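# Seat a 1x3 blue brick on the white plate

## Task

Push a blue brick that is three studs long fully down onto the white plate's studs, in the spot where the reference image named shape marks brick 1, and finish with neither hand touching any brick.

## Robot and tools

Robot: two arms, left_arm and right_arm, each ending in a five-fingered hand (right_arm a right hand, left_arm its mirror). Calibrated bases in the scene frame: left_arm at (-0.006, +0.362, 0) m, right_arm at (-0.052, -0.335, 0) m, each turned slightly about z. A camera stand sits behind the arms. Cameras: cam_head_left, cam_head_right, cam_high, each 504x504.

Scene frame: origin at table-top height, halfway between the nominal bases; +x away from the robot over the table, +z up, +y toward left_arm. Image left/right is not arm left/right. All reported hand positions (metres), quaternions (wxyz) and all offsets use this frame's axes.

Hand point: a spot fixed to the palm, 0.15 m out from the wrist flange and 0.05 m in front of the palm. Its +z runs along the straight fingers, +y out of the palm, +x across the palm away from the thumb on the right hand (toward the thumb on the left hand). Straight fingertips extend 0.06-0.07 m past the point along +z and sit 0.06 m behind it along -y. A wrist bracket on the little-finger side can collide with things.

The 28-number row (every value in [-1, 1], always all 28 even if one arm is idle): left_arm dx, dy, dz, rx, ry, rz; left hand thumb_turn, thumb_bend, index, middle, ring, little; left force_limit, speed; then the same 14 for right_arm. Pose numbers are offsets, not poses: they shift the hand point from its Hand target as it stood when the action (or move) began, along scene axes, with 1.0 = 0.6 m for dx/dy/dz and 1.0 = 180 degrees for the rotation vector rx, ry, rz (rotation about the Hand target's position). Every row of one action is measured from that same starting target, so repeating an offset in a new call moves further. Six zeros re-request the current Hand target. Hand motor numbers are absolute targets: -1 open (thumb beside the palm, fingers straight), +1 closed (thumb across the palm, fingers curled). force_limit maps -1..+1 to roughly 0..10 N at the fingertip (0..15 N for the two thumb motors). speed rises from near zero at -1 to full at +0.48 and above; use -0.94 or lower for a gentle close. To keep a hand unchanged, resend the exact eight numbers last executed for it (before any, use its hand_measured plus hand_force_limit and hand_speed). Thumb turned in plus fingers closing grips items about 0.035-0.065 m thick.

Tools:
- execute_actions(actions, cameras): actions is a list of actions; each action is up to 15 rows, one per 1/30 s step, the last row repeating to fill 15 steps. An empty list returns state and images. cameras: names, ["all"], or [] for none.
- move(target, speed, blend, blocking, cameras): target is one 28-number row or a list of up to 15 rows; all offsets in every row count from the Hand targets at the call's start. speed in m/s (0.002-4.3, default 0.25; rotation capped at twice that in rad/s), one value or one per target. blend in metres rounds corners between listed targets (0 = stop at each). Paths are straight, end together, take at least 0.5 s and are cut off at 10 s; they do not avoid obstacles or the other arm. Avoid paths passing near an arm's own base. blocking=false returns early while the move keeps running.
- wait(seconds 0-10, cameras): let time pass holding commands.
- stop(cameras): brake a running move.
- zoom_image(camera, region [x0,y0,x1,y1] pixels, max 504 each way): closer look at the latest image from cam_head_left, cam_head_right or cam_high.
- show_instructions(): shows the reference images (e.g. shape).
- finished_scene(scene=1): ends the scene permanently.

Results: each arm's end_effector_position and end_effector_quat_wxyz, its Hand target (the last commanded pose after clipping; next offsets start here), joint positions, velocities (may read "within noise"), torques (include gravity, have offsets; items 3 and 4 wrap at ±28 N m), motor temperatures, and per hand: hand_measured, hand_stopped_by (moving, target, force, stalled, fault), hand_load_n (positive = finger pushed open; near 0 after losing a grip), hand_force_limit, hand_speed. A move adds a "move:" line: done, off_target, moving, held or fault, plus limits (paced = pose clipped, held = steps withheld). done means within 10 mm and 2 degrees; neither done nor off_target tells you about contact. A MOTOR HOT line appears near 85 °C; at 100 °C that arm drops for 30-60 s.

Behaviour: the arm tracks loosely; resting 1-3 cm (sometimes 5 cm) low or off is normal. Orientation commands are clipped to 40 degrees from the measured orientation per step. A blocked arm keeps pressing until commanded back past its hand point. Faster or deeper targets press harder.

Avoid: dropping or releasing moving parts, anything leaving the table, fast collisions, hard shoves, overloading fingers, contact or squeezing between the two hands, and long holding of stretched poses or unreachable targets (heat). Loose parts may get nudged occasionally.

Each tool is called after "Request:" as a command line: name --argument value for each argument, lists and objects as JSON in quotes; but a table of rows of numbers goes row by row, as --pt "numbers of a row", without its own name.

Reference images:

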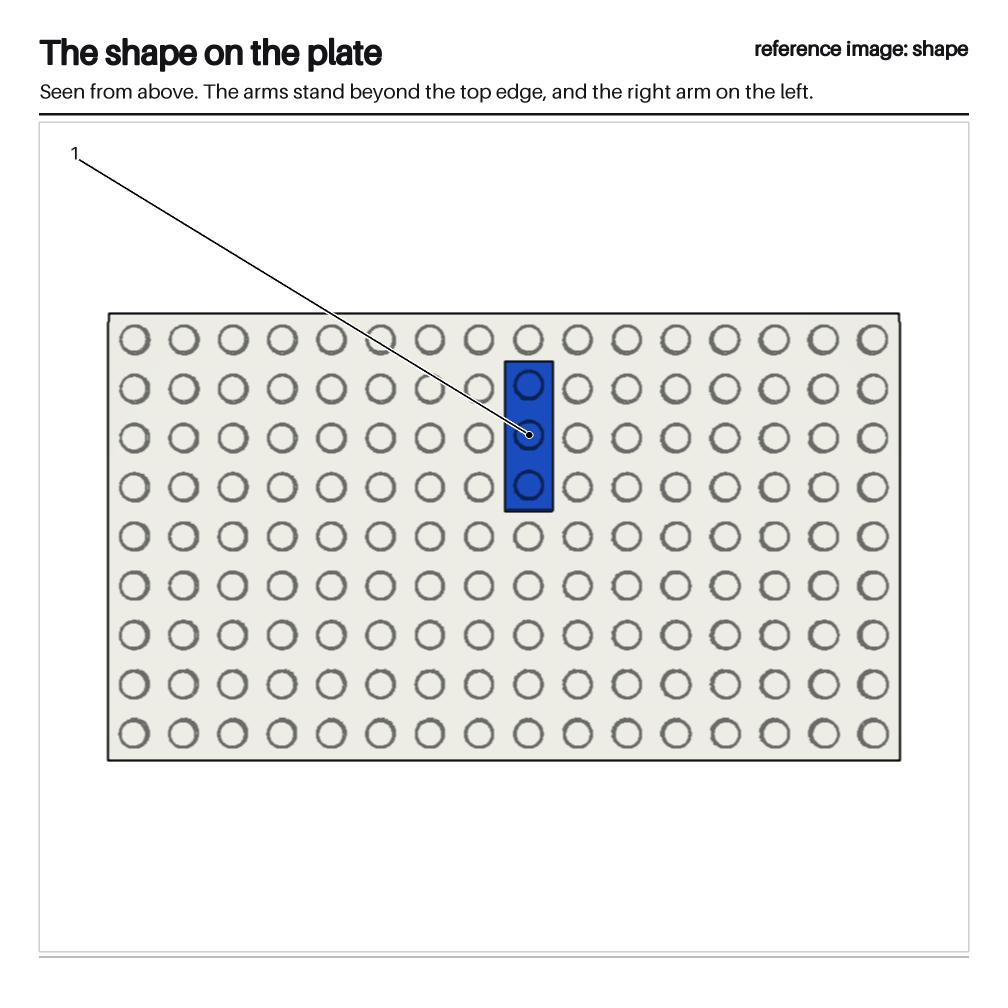

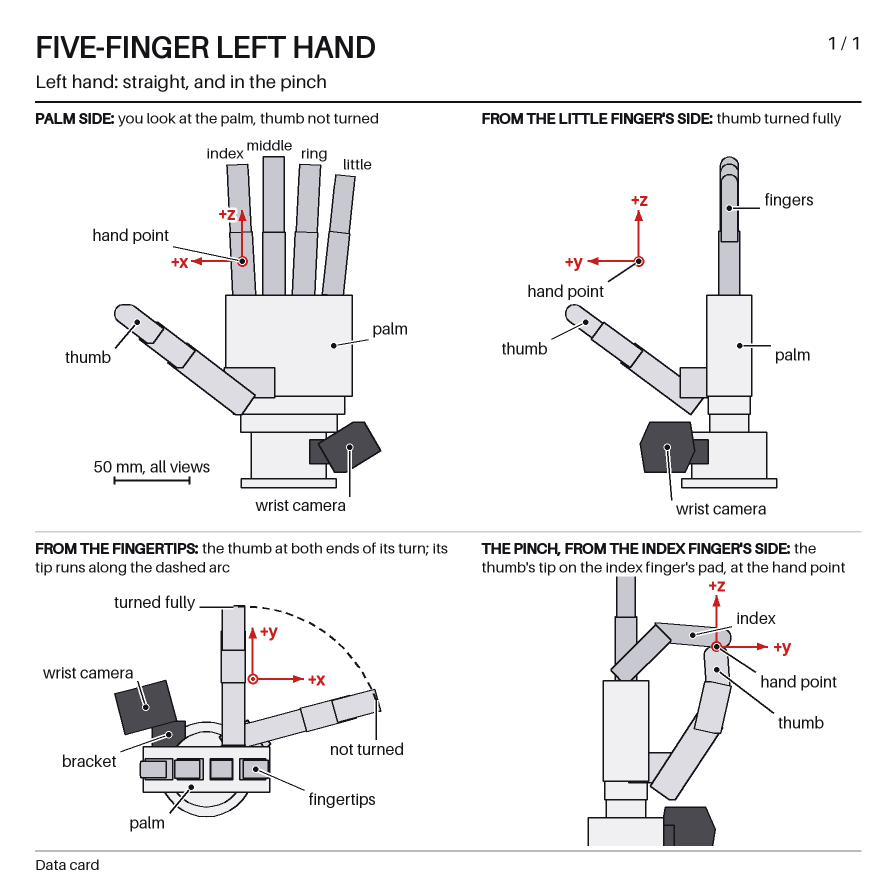

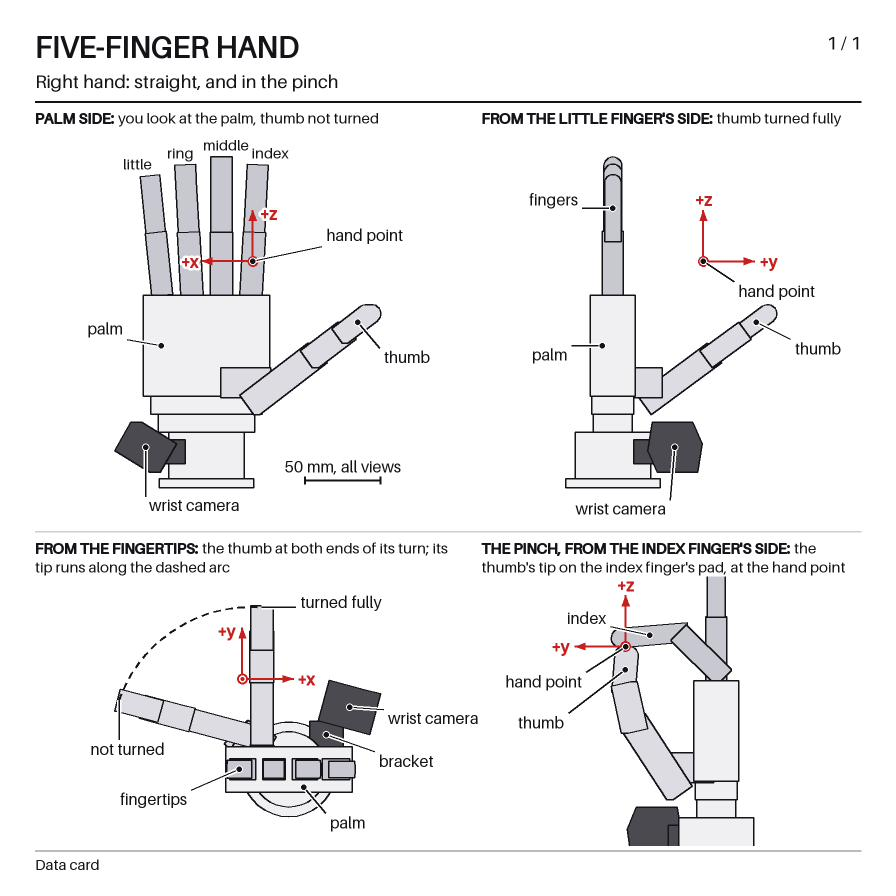

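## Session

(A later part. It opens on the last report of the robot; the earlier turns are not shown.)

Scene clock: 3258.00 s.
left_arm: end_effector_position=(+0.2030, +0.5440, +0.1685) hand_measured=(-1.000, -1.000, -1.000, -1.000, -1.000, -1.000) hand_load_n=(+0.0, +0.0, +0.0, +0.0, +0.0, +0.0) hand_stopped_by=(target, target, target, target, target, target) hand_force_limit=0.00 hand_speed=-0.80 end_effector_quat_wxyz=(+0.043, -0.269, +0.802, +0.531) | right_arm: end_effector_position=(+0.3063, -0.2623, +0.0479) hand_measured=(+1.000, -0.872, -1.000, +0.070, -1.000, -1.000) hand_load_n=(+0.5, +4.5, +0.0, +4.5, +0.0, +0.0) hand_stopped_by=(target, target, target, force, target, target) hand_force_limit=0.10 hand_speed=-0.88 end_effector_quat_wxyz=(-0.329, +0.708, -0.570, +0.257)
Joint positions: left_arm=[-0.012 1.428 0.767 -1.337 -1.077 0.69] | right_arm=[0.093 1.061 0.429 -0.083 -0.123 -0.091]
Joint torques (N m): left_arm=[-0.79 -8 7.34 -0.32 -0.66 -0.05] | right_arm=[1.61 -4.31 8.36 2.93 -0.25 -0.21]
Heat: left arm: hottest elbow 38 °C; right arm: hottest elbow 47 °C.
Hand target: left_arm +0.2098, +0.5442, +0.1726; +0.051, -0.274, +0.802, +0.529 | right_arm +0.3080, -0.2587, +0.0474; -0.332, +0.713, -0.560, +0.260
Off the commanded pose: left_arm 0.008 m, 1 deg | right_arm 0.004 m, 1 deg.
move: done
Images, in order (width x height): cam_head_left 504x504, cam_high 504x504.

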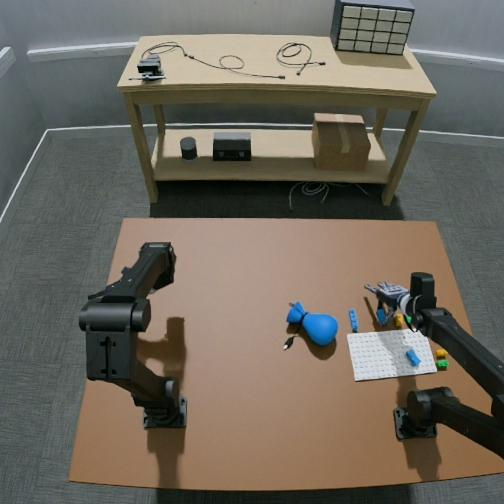

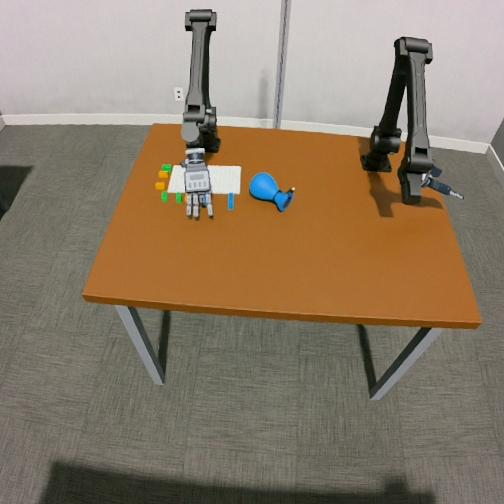

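Request:
move --pt "0 0 0 0 0 0 -1 -1 -1 -1 -1 -1 0.0 -0.8 0 0 0 0 0 0 1 -0.93 -1 -0.2 -1 -1 0.1 -0.7" --pt "0 0 0 0 0 0 -1 -1 -1 -1 -1 -1 0.0 -0.8 0.001 0.001 0.003 0 0 -0.026 1 -0.93 -1 -0.2 -1 -1 0.1 -0.7" --pt "0 0 0 0 0 0 -1 -1 -1 -1 -1 -1 0.0 -0.8 0.001 0.001 0.003 0 0 -0.026 1 -0.86 -1 -0.2 -1 -1 0.1 -0.88" --pt "0 0 0 0 0 0 -1 -1 -1 -1 -1 -1 0.0 -0.8 0.001 0.001 0.003 0 0 -0.026 1 -0.86 -1 0.27 -1 -1 0.1 -0.88" --speed 0.04 --cameras '["cam_high","cam_head_left","cam_head_right"]'

Request:
zoom_image --camera "cam_head_left" --region '[366, 290, 406, 330]'

Request:
zoom_image --camera "cam_high" --region '[185, 180, 225, 220]'

Scene clock: 3272.97 s.
left_arm: end_effector_position=(+0.2030, +0.5440, +0.1685) hand_measured=(-1.000, -1.000, -1.000, -1.000, -1.000, -1.000) hand_load_n=(+0.0, +0.0, +0.0, +0.0, +0.0, +0.0) hand_stopped_by=(target, target, target, target, target, target) hand_force_limit=0.00 hand_speed=-0.80 end_effector_quat_wxyz=(+0.043, -0.269, +0.802, +0.531) | right_arm: end_effector_position=(+0.3082, -0.2635, +0.0465) hand_measured=(+1.000, -0.862, -1.000, +0.042, -1.000, -1.000) hand_load_n=(+1.0, +5.0, +0.0, +5.0, +0.0, +0.0) hand_stopped_by=(target, target, target, force, target, target) hand_force_limit=0.10 hand_speed=-0.88 end_effector_quat_wxyz=(-0.314, +0.692, -0.591, +0.272)
Joint positions: left_arm=[-0.012 1.428 0.767 -1.337 -1.077 0.69] | right_arm=[0.125 1.061 0.428 -0.083 -0.038 -0.039]
Joint torques (N m): left_arm=[-0.79 -8.06 7.32 -0.34 -0.66 -0.05] | right_arm=[2.02 -5.54 8.13 2.54 -0.03 -0.05]
Motor temperatures (°C): left_arm=[28 29 38 28 29 27] | right_arm=[25 29 45 28 29 27]
Heat: left arm: hottest elbow 38 °C; right arm: hottest elbow 45 °C.
Hand target: left_arm +0.2098, +0.5442, +0.1726; +0.051, -0.274, +0.802, +0.529 | right_arm +0.3087, -0.2579, +0.0492; -0.321, +0.690, -0.589, +0.273
Off the commanded pose: left_arm 0.008 m, 1 deg | right_arm 0.006 m, 1 deg.
move: done

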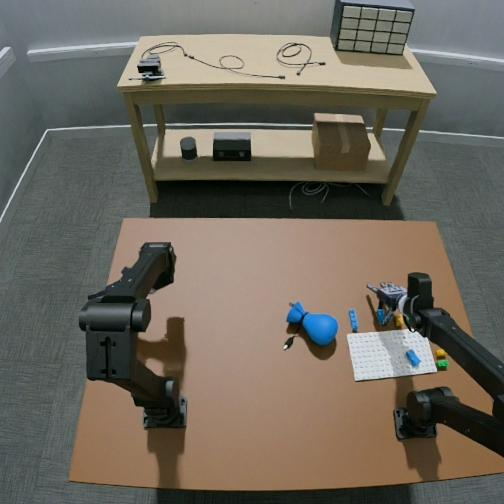

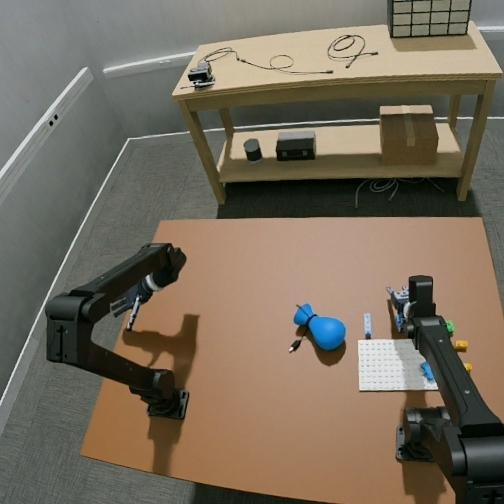

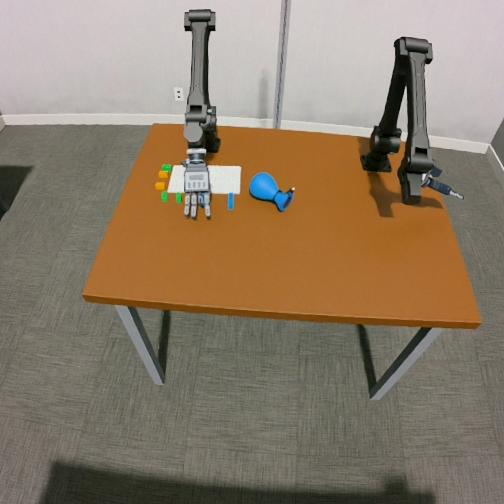

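Scaled by 12.600.

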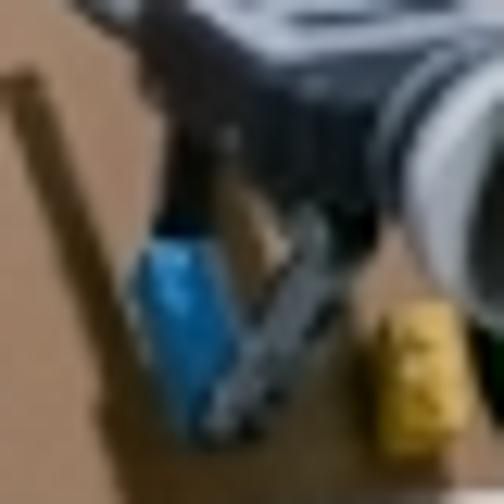

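Scaled by 12.600.

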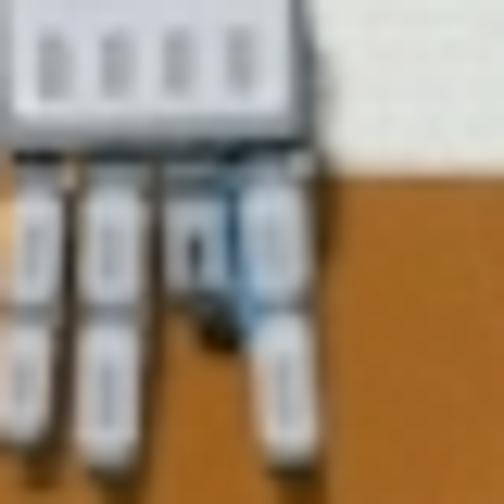

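Request:
move --pt "0 0 0 0 0 0 -1 -1 -1 -1 -1 -1 0.0 -0.8 0 0 0 0 0 0 1 -0.845 -1 0.3 -1 -1 0.2 -0.9" --pt "0 0 0 0 0 0 -1 -1 -1 -1 -1 -1 0.0 -0.8 0.012 0 0.03 0 0 0 1 -0.845 -1 0.3 -1 -1 0.2 -0.9" --pt "0 0 0 0 0 0 -1 -1 -1 -1 -1 -1 0.0 -0.8 0.028 0 0.065 0 0 0 1 -0.845 -1 0.3 -1 -1 0.2 -0.9" --pt "0 0 0 0 0 0 -1 -1 -1 -1 -1 -1 0.0 -0.8 0.035 0 0.12 0 0 0 1 -0.845 -1 0.3 -1 -1 0.2 -0.9" --speed 0.05 --blend '[0,0.003,0.003,0]' --cameras '["cam_high","cam_head_left","cam_head_right"]'

Request:
zoom_image --camera "cam_head_left" --region '[366, 290, 406, 330]'

Request:
zoom_image --camera "cam_high" --region '[185, 180, 225, 220]'

Scene clock: 3283.70 s.
left_arm: end_effector_position=(+0.2030, +0.5440, +0.1685) hand_measured=(-1.000, -1.000, -1.000, -1.000, -1.000, -1.000) hand_load_n=(+0.0, +0.0, +0.0, +0.0, +0.5, +0.0) hand_stopped_by=(target, target, target, target, target, target) hand_force_limit=0.00 hand_speed=-0.80 end_effector_quat_wxyz=(+0.043, -0.269, +0.802, +0.531) | right_arm: end_effector_position=(+0.3077, -0.2631, +0.0884) hand_measured=(+1.000, -0.848, -1.000, +0.050, -1.000, -1.000) hand_load_n=(+1.0, +3.0, +0.0, +3.0, +0.0, +0.0) hand_stopped_by=(target, target, target, force, target, target) hand_force_limit=0.20 hand_speed=-0.90 end_effector_quat_wxyz=(-0.298, +0.699, -0.598, +0.256)
Joint positions: left_arm=[-0.012 1.428 0.767 -1.337 -1.077 0.69] | right_arm=[0.125 0.991 0.538 -0.311 -0.04 -0.038]
Joint torques (N m): left_arm=[-0.79 -8.06 7.34 -0.34 -0.66 -0.05] | right_arm=[1.67 -6.24 14.6 1.61 -0.24 -0.05]
Heat: left arm: hottest elbow 38 °C; right arm: hottest elbow 44 °C.
Hand target: left_arm +0.2098, +0.5442, +0.1726; +0.051, -0.274, +0.802, +0.529 | right_arm +0.3296, -0.2580, +0.1212; -0.321, +0.690, -0.589, +0.273
Off the commanded pose: left_arm 0.008 m, 1 deg | right_arm 0.040 m, 4 deg.
move: off_target (right_arm)

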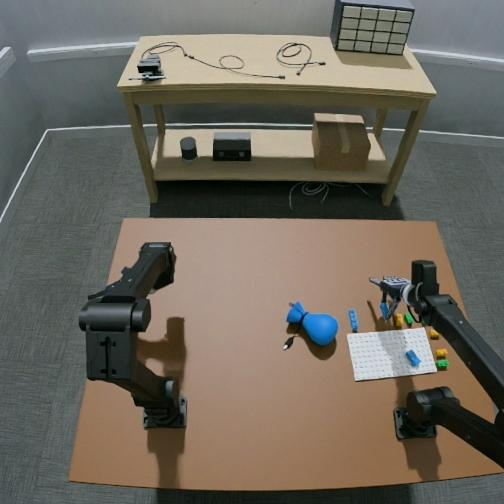

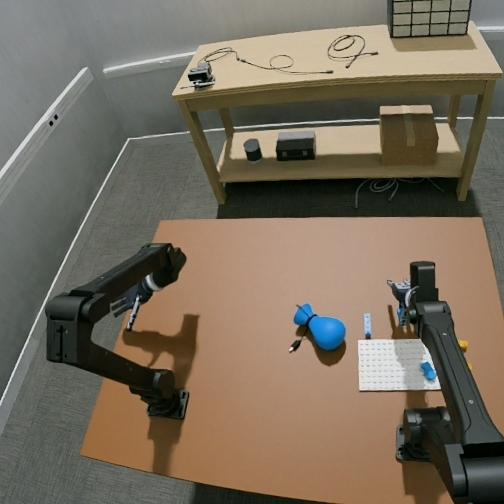

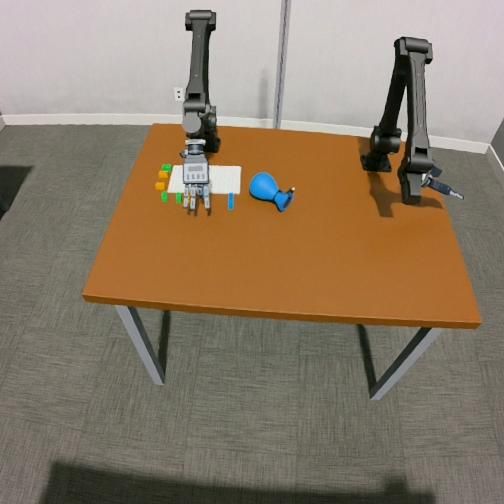

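Scaled by 12.600.

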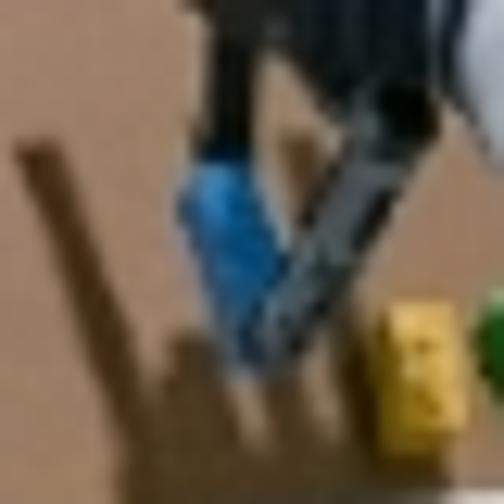

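Scaled by 12.600.

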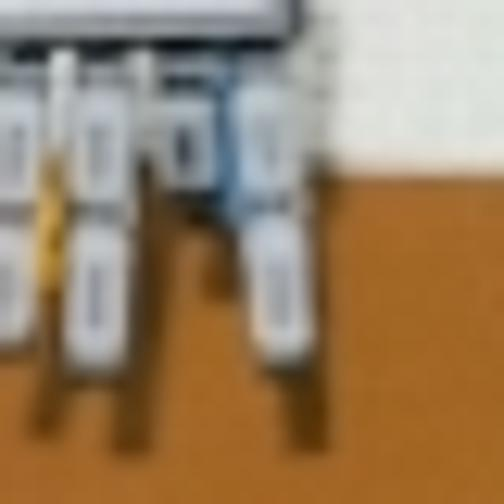

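Request:
move --pt "0 0 0 0 0 0 -1 -1 -1 -1 -1 -1 0.0 -0.8 0.0 0 0.0 0 0 0 1 -0.83 -1 0.33 -1 -1 0.1 -0.95" --speed 0.05

Scene clock: 3288.07 s.
left_arm: end_effector_position=(+0.2030, +0.5440, +0.1685) hand_measured=(-1.000, -1.000, -1.000, -1.000, -1.000, -1.000) hand_load_n=(+0.5, +0.0, +0.0, +0.0, +0.0, +0.0) hand_stopped_by=(target, target, target, target, target, target) hand_force_limit=0.00 hand_speed=-0.80 end_effector_quat_wxyz=(+0.043, -0.269, +0.802, +0.531) | right_arm: end_effector_position=(+0.3077, -0.2631, +0.0884) hand_measured=(+1.000, -0.836, -1.000, +0.056, -1.000, -1.000) hand_load_n=(+1.5, +7.0, +0.0, +7.5, -0.5, +0.0) hand_stopped_by=(target, target, target, force, target, target) hand_force_limit=0.10 hand_speed=-0.95 end_effector_quat_wxyz=(-0.298, +0.699, -0.598, +0.256)
Joint positions: left_arm=[-0.012 1.428 0.767 -1.337 -1.077 0.69] | right_arm=[0.125 0.991 0.538 -0.311 -0.04 -0.038]
Joint torques (N m): left_arm=[-0.79 -8.06 7.34 -0.34 -0.66 -0.05] | right_arm=[0.91 -5.89 14.64 1.77 -0.23 -0.05]
Heat: left arm: hottest elbow 38 °C; right arm: hottest elbow 45 °C.
Hand target: left_arm +0.2098, +0.5442, +0.1726; +0.051, -0.274, +0.802, +0.529 | right_arm +0.3296, -0.2580, +0.1212; -0.321, +0.690, -0.589, +0.273
Off the commanded pose: left_arm 0.008 m, 1 deg | right_arm 0.040 m, 4 deg.
move: off_target (right_arm)

Request:
move --pt "0 0 0 0 0 0 -1 -1 -1 -1 -1 -1 0.0 -0.8 -0.02 0 0.03 0 0 0 1 -0.83 -1 0.33 -1 -1 0.1 -0.95" --pt "0 0 0 0 0 0 -1 -1 -1 -1 -1 -1 0.0 -0.8 -0.3027 -0.0345 0.0 0 0 -0.0417 1 -0.83 -1 0.33 -1 -1 0.1 -0.95" --speed 0.12 --blend '[0.01,0]' --cameras '["cam_high","cam_head_left","cam_head_right"]'

Request:
zoom_image --camera "cam_head_left" --region '[376, 332, 416, 372]'

Request:
zoom_image --camera "cam_head_right" --region '[386, 345, 426, 385]'

Request:
zoom_image --camera "cam_high" --region '[190, 145, 230, 185]'

Scene clock: 3305.27 s.
left_arm: end_effector_position=(+0.2030, +0.5440, +0.1685) hand_measured=(-1.000, -1.000, -1.000, -1.000, -1.000, -1.000) hand_load_n=(+0.0, +0.0, +0.0, +0.0, +0.0, +0.0) hand_stopped_by=(target, target, target, target, target, target) hand_force_limit=0.00 hand_speed=-0.80 end_effector_quat_wxyz=(+0.043, -0.269, +0.802, +0.531) | right_arm: end_effector_position=(+0.1494, -0.2817, +0.1186) hand_measured=(+1.000, -0.836, -1.000, +0.056, -1.000, -1.000) hand_load_n=(+1.5, +7.0, +0.0, +7.5, +0.0, +0.0) hand_stopped_by=(target, target, target, force, target, target) hand_force_limit=0.10 hand_speed=-0.95 end_effector_quat_wxyz=(-0.298, +0.651, -0.633, +0.295)
Joint positions: left_arm=[-0.012 1.428 0.767 -1.337 -1.077 0.69] | right_arm=[0.254 0.198 0.376 -0.895 0.16 0.128]
Joint torques (N m): left_arm=[-0.79 -8.06 7.34 -0.32 -0.66 -0.05] | right_arm=[1.67 0.44 10.56 1.87 0.1 -0.02]
Heat: left arm: hottest elbow 38 °C; right arm: hottest elbow 48 °C.
Hand target: left_arm +0.2098, +0.5442, +0.1726; +0.051, -0.274, +0.802, +0.529 | right_arm +0.1480, -0.2787, +0.1212; -0.302, +0.650, -0.633, +0.293
Off the commanded pose: left_arm 0.008 m, 1 deg | right_arm 0.004 m, 1 deg.
move: done

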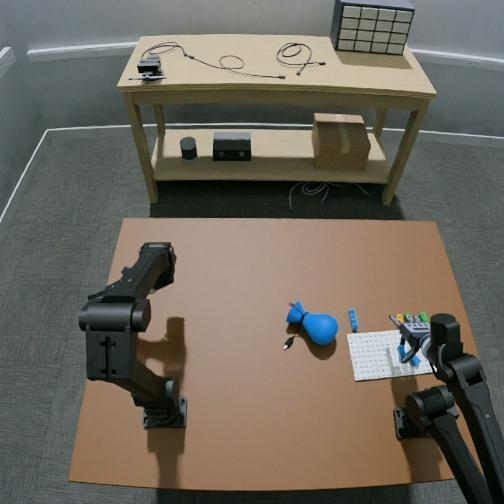

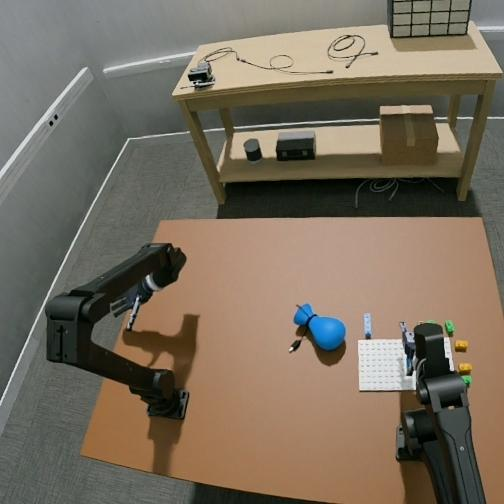

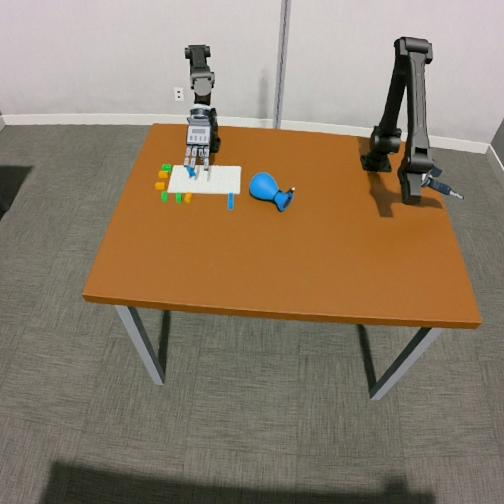

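Scaled by 12.600.

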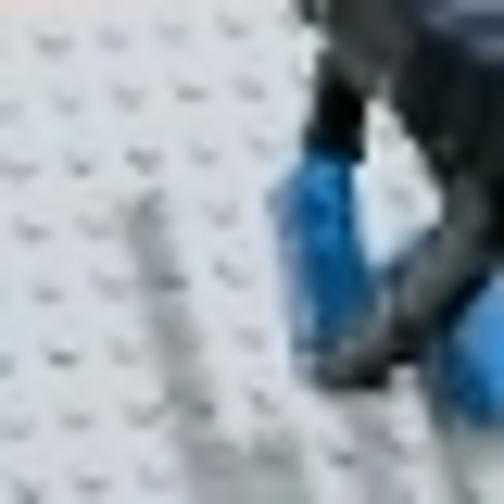

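Scaled by 12.600.

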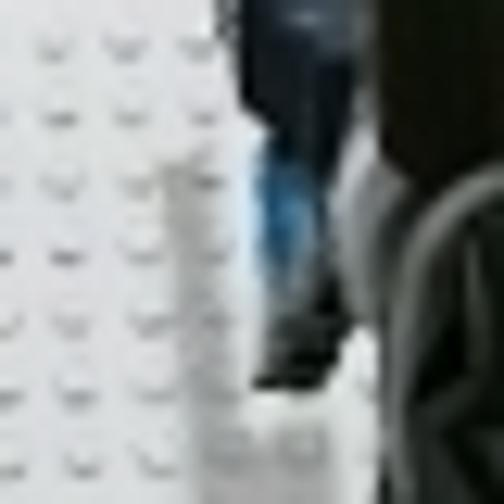

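Scaled by 12.600.

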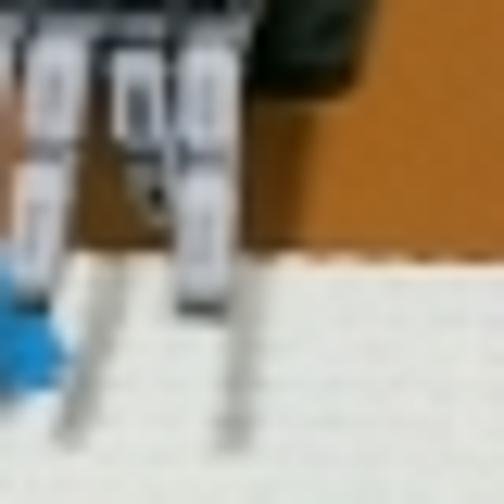

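Request:
move --pt "0 0 0 0 0 0 -1 -1 -1 -1 -1 -1 0.0 -0.8 -0.0133 0.0083 -0.072 0 0 0.0178 1 -0.83 -1 0.33 -1 -1 0.1 -0.95" --speed 0.08 --cameras '["cam_high","cam_head_left","cam_head_right"]'

Request:
zoom_image --camera "cam_head_left" --region '[378, 342, 414, 378]'

Request:
zoom_image --camera "cam_head_right" --region '[386, 352, 422, 388]'

Request:
zoom_image --camera "cam_high" --region '[190, 150, 226, 186]'

Scene clock: 3327.80 s.
left_arm: end_effector_position=(+0.2030, +0.5440, +0.1685) hand_measured=(-1.000, -1.000, -1.000, -1.000, -1.000, -1.000) hand_load_n=(+0.0, +0.0, +0.0, +0.0, -0.5, +0.0) hand_stopped_by=(target, target, target, target, target, target) hand_force_limit=0.00 hand_speed=-0.80 end_effector_quat_wxyz=(+0.043, -0.269, +0.802, +0.531) | right_arm: end_effector_position=(+0.1361, -0.2773, +0.0734) hand_measured=(+1.000, -0.836, -1.000, +0.056, -1.000, -1.000) hand_load_n=(+1.5, +6.5, +0.0, +7.0, +0.0, +0.0) hand_stopped_by=(target, target, target, force, target, target) hand_force_limit=0.10 hand_speed=-0.95 end_effector_quat_wxyz=(-0.299, +0.664, -0.627, +0.279)
Joint positions: left_arm=[-0.012 1.428 0.767 -1.337 -1.077 0.69] | right_arm=[0.26 0.124 0.262 -0.874 0.128 0.121]
Joint torques (N m): left_arm=[-0.79 -8.06 7.32 -0.32 -0.66 -0.05] | right_arm=[1.67 0.32 10.28 3.1 -0.12 -0.25]
Heat: left arm: hottest elbow 38 °C; right arm: hottest elbow 47 °C.
Hand target: left_arm +0.2098, +0.5442, +0.1726; +0.051, -0.274, +0.802, +0.529 | right_arm +0.1401, -0.2738, +0.0780; -0.311, +0.667, -0.614, +0.285
Off the commanded pose: left_arm 0.008 m, 1 deg | right_arm 0.007 m, 2 deg.
move: done

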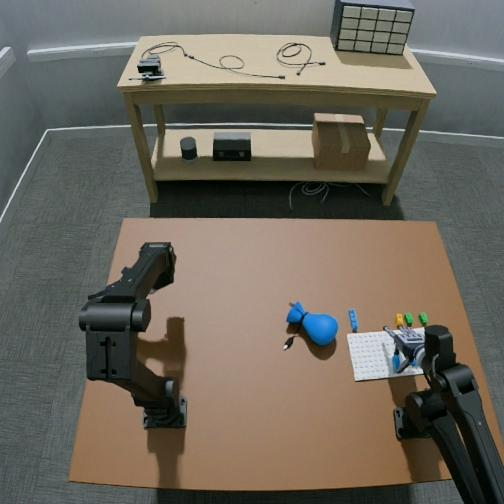

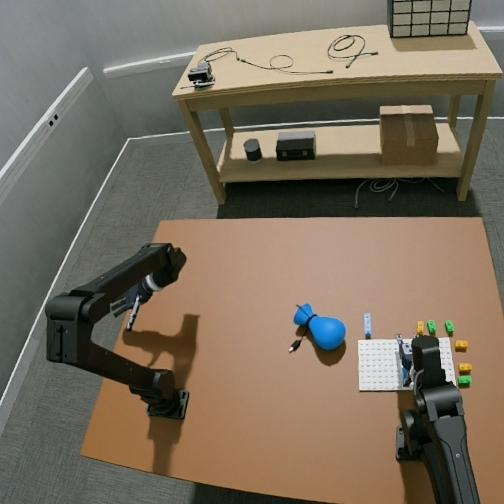

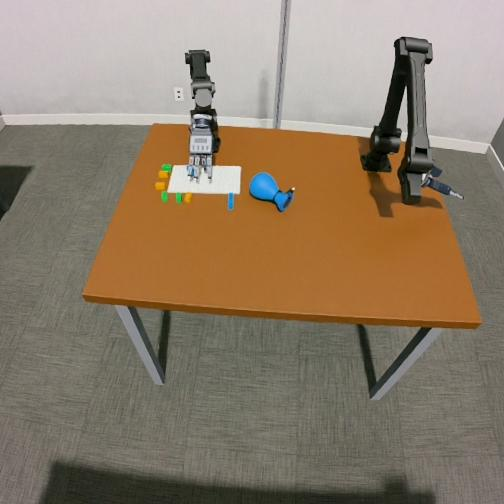

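Scaled by 14.000.

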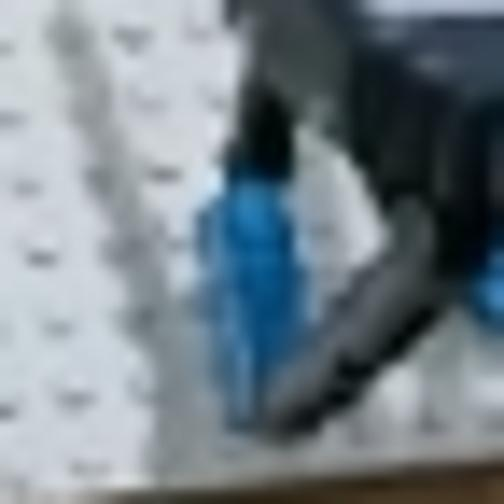

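Scaled by 14.000.

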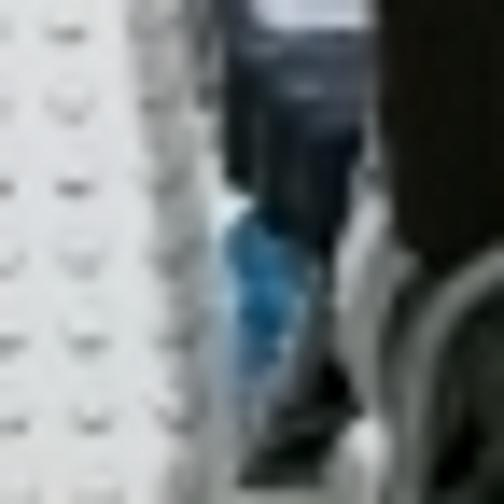

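Scaled by 14.000.

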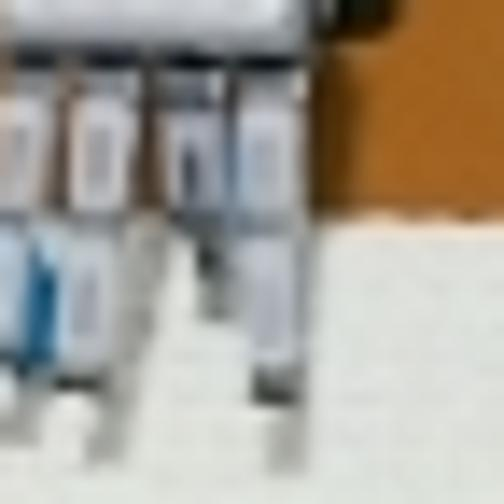

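Request:
move --pt "0 0 0 0 0 0 -1 -1 -1 -1 -1 -1 0.0 -0.8 0.019 0.0025 -0.008 0 0 0.0139 1 -0.83 -1 0.33 -1 -1 0.1 -0.95" --speed 0.06 --cameras '["cam_high","cam_head_left","cam_head_right"]'

Request:
zoom_image --camera "cam_head_left" --region '[378, 342, 414, 378]'

Request:
zoom_image --camera "cam_head_right" --region '[386, 352, 422, 388]'

Request:
zoom_image --camera "cam_high" --region '[190, 150, 226, 186]'

Scene clock: 3343.57 s.
left_arm: end_effector_position=(+0.2030, +0.5440, +0.1685) hand_measured=(-1.000, -1.000, -1.000, -1.000, -1.000, -1.000) hand_load_n=(+0.0, +0.0, +0.0, +0.0, +0.0, +0.0) hand_stopped_by=(target, target, target, target, target, target) hand_force_limit=0.00 hand_speed=-0.80 end_effector_quat_wxyz=(+0.043, -0.269, +0.802, +0.531) | right_arm: end_effector_position=(+0.1467, -0.2698, +0.0720) hand_measured=(+1.000, -0.836, -1.000, +0.056, -1.000, -1.000) hand_load_n=(+1.5, +7.0, +0.0, +7.0, +0.0, +0.0) hand_stopped_by=(target, target, target, force, target, target) hand_force_limit=0.10 hand_speed=-0.95 end_effector_quat_wxyz=(-0.316, +0.682, -0.601, +0.272)
Joint positions: left_arm=[-0.012 1.428 0.767 -1.337 -1.077 0.69] | right_arm=[0.228 0.175 0.251 -0.787 0.049 0.053]
Joint torques (N m): left_arm=[-0.79 -8 7.34 -0.34 -0.66 -0.05] | right_arm=[-0.62 1.73 10.41 3.17 -0.17 -0.2]
Heat: left arm: hottest elbow 38 °C; right arm: hottest elbow 46 °C.
Hand target: left_arm +0.2098, +0.5442, +0.1726; +0.051, -0.274, +0.802, +0.529 | right_arm +0.1515, -0.2722, +0.0731; -0.317, +0.680, -0.600, +0.278
Off the commanded pose: left_arm 0.008 m, 1 deg | right_arm 0.006 m, 1 deg.
move: done

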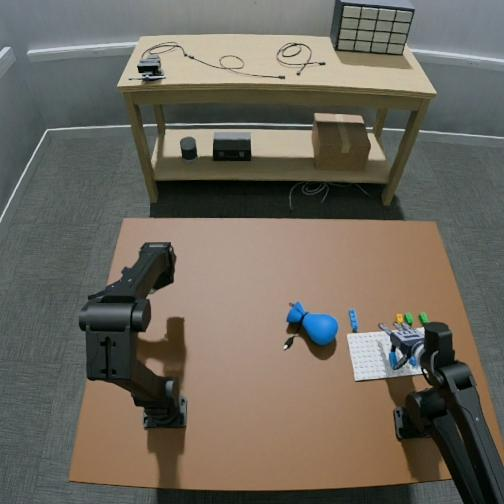

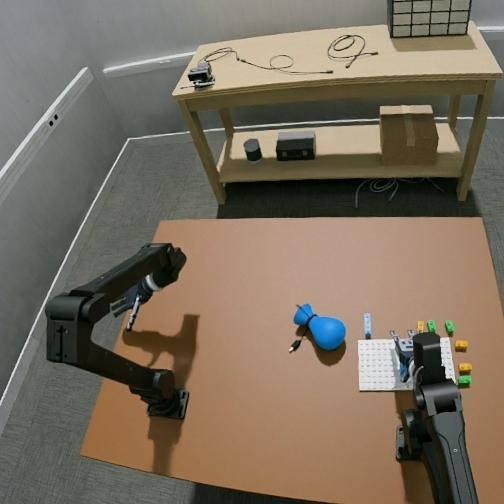

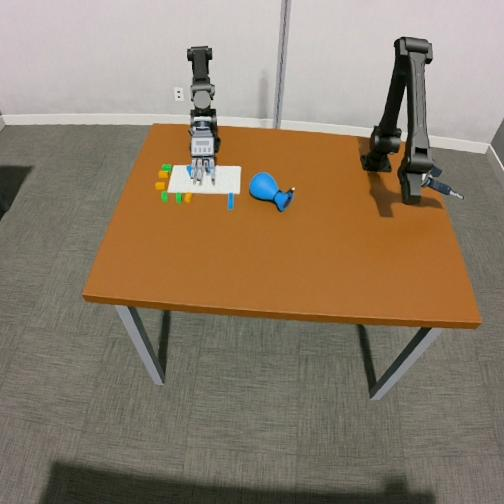

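Scaled by 14.000.

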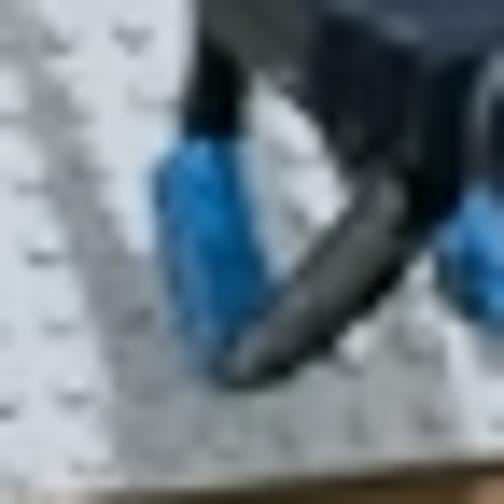

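Scaled by 14.000.

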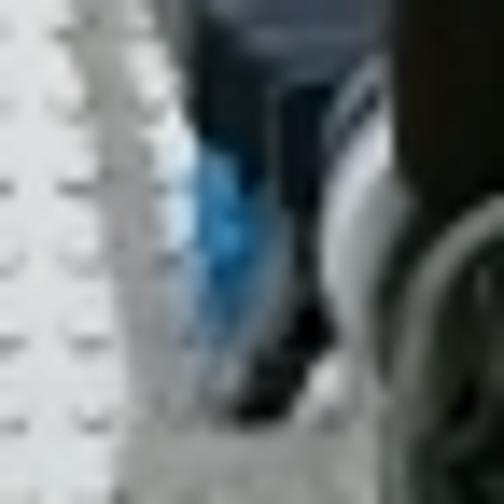

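Scaled by 14.000.

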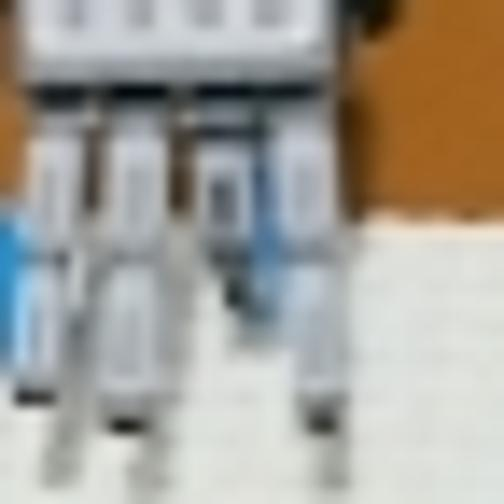

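Request:
move --pt "0 0 0 0 0 0 -1 -1 -1 -1 -1 -1 0.0 -0.8 0.0 -0.002 -0.0165 0 0 -0.006 1 -0.83 -1 0.33 -1 -1 0.1 -0.95" --speed 0.04 --cameras '["cam_high","cam_head_left","cam_head_right"]'

Request:
zoom_image --camera "cam_head_left" --region '[378, 342, 414, 378]'

Request:
zoom_image --camera "cam_head_right" --region '[386, 352, 422, 388]'

Request:
zoom_image --camera "cam_high" --region '[190, 150, 226, 186]'

Scene clock: 3362.73 s.
left_arm: end_effector_position=(+0.2030, +0.5440, +0.1685) hand_measured=(-1.000, -1.000, -1.000, -1.000, -1.000, -1.000) hand_load_n=(-0.5, +0.0, +0.0, +0.0, +0.5, -0.5) hand_stopped_by=(target, target, target, target, target, target) hand_force_limit=0.00 hand_speed=-0.80 end_effector_quat_wxyz=(+0.043, -0.269, +0.802, +0.531) | right_arm: end_effector_position=(+0.1465, -0.2729, +0.0609) hand_measured=(+1.000, -0.836, -1.000, +0.056, -1.000, -1.000) hand_load_n=(+2.0, +7.0, +0.0, +7.5, +0.0, +0.0) hand_stopped_by=(target, target, target, force, target, target) hand_force_limit=0.10 hand_speed=-0.95 end_effector_quat_wxyz=(-0.309, +0.681, -0.604, +0.275)
Joint positions: left_arm=[-0.012 1.428 0.767 -1.337 -1.077 0.69] | right_arm=[0.228 0.175 0.226 -0.77 0.064 0.052]
Joint torques (N m): left_arm=[-0.79 -8.06 7.34 -0.32 -0.66 -0.05] | right_arm=[-0.38 1.32 10.33 3.11 0.05 -0.06]
Heat: left arm: hottest elbow 38 °C; right arm: hottest elbow 45 °C.
Hand target: left_arm +0.2098, +0.5442, +0.1726; +0.051, -0.274, +0.802, +0.529 | right_arm +0.1515, -0.2734, +0.0634; -0.314, +0.675, -0.606, +0.281
Off the commanded pose: left_arm 0.008 m, 1 deg | right_arm 0.006 m, 1 deg.
move: done

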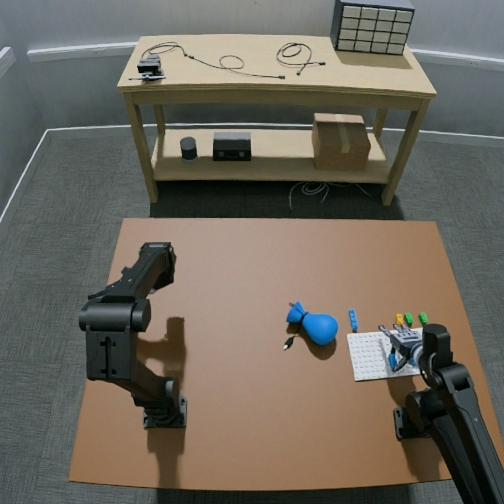

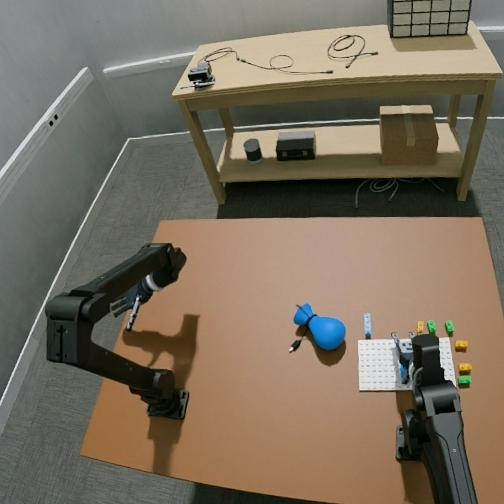

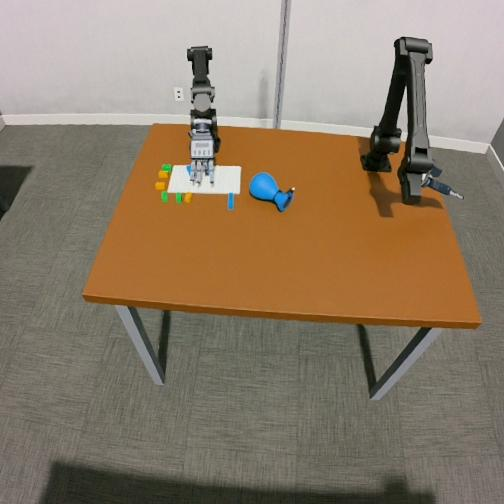

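Scaled by 14.000.

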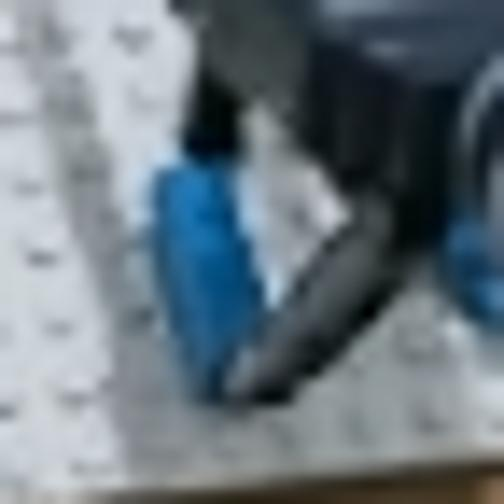

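Scaled by 14.000.

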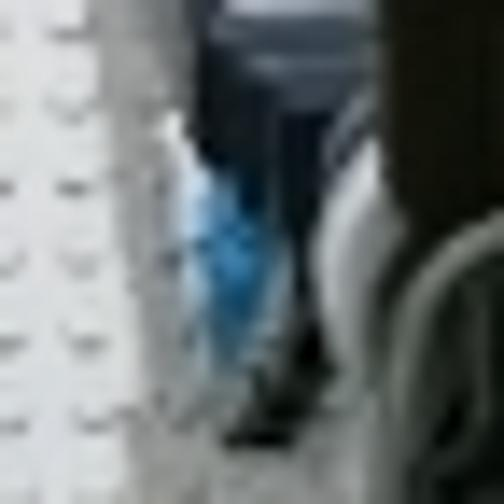

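Scaled by 14.000.

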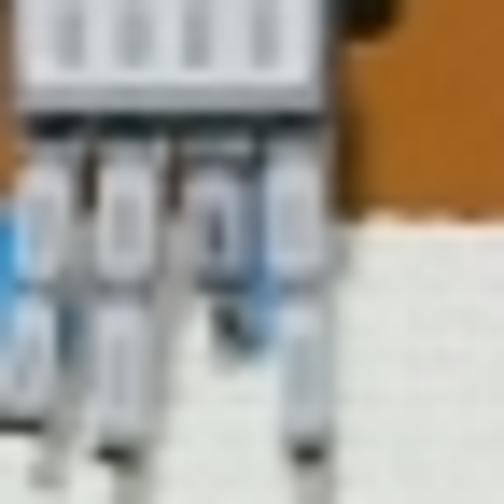

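Request:
move --pt "0 0 0 0 0 0 -1 -1 -1 -1 -1 -1 0.0 -0.8 0.007 0.0 0.0 0 0 -0.008 1 -0.83 -1 0.33 -1 -1 0.1 -0.95" --pt "0 0 0 0 0 0 -1 -1 -1 -1 -1 -1 0.0 -0.8 0.007 0.0 -0.007 0 0 -0.008 1 -0.83 -1 0.33 -1 -1 0.1 -0.95" --speed 0.03 --cameras '["cam_high","cam_head_left","cam_head_right"]'

Request:
zoom_image --camera "cam_head_left" --region '[378, 342, 414, 378]'

Request:
zoom_image --camera "cam_head_right" --region '[386, 352, 422, 388]'

Request:
zoom_image --camera "cam_high" --region '[190, 150, 226, 186]'

Scene clock: 3378.57 s.
left_arm: end_effector_position=(+0.2030, +0.5440, +0.1685) hand_measured=(-1.000, -1.000, -1.000, -1.000, -1.000, -1.000) hand_load_n=(+0.0, +0.0, +0.0, +0.0, +0.0, +0.0) hand_stopped_by=(target, target, target, target, target, target) hand_force_limit=0.00 hand_speed=-0.80 end_effector_quat_wxyz=(+0.043, -0.269, +0.802, +0.531) | right_arm: end_effector_position=(+0.1539, -0.2765, +0.0620) hand_measured=(+1.000, -0.836, -1.000, +0.056, -1.000, -1.000) hand_load_n=(+1.5, +6.5, +0.0, +7.0, +0.0, +0.0) hand_stopped_by=(target, target, target, force, target, target) hand_force_limit=0.10 hand_speed=-0.95 end_effector_quat_wxyz=(-0.308, +0.667, -0.614, +0.288)
Joint positions: left_arm=[-0.012 1.428 0.767 -1.337 -1.077 0.69] | right_arm=[0.228 0.189 0.223 -0.738 0.096 0.074]
Joint torques (N m): left_arm=[-0.79 -8.06 7.32 -0.32 -0.66 -0.05] | right_arm=[1.67 1.96 9.8 3.08 0.02 -0.03]
Heat: left arm: hottest elbow 38 °C; right arm: hottest elbow 45 °C.
Hand target: left_arm +0.2098, +0.5442, +0.1726; +0.051, -0.274, +0.802, +0.529 | right_arm +0.1557, -0.2734, +0.0591; -0.311, +0.667, -0.614, +0.285
Off the commanded pose: left_arm 0.008 m, 1 deg | right_arm 0.005 m, 0 deg.
move: done

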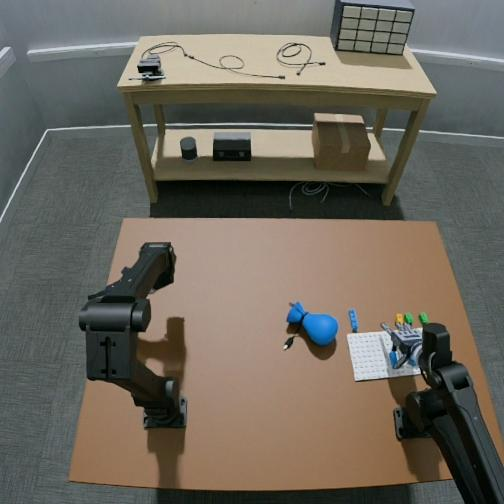

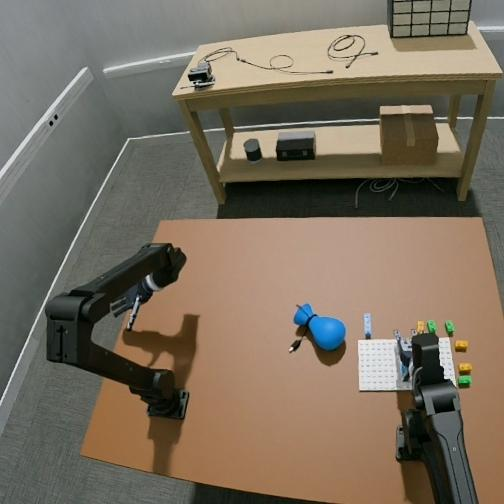

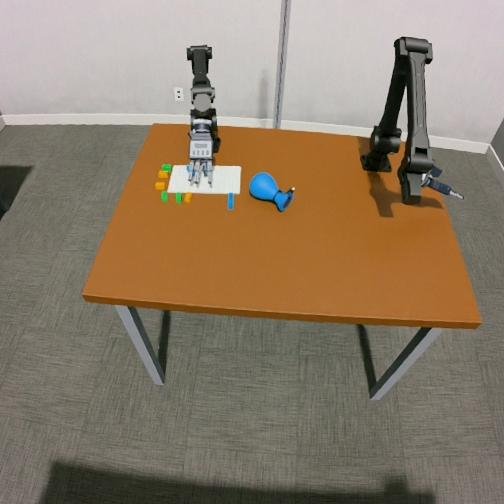

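Scaled by 14.000.

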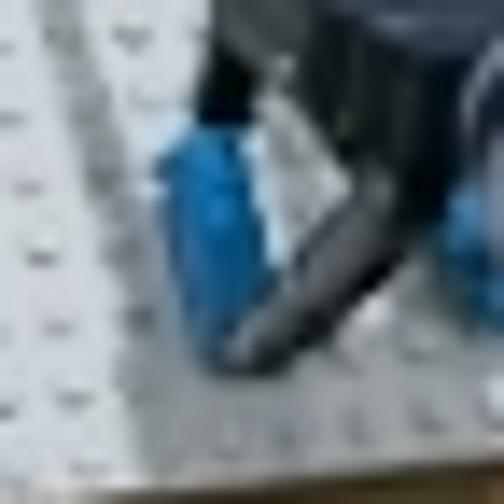

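Scaled by 14.000.

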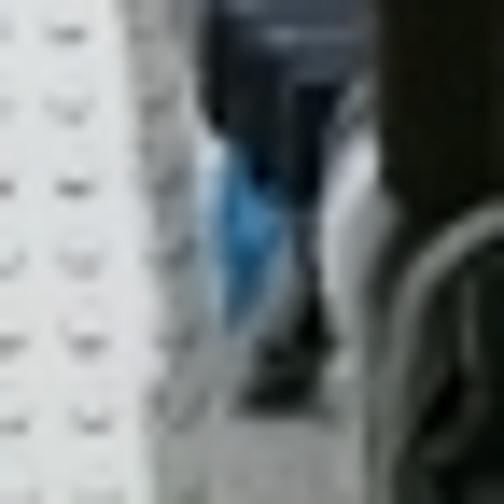

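Scaled by 14.000.

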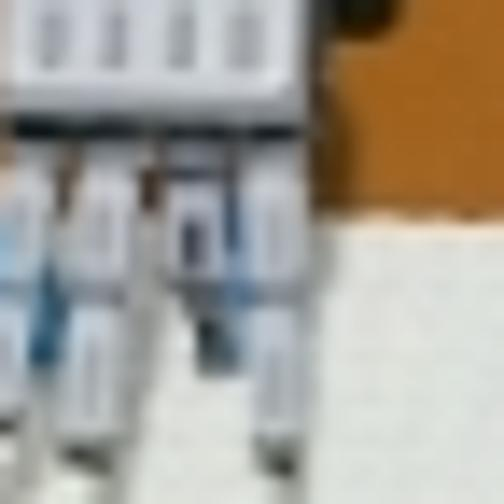

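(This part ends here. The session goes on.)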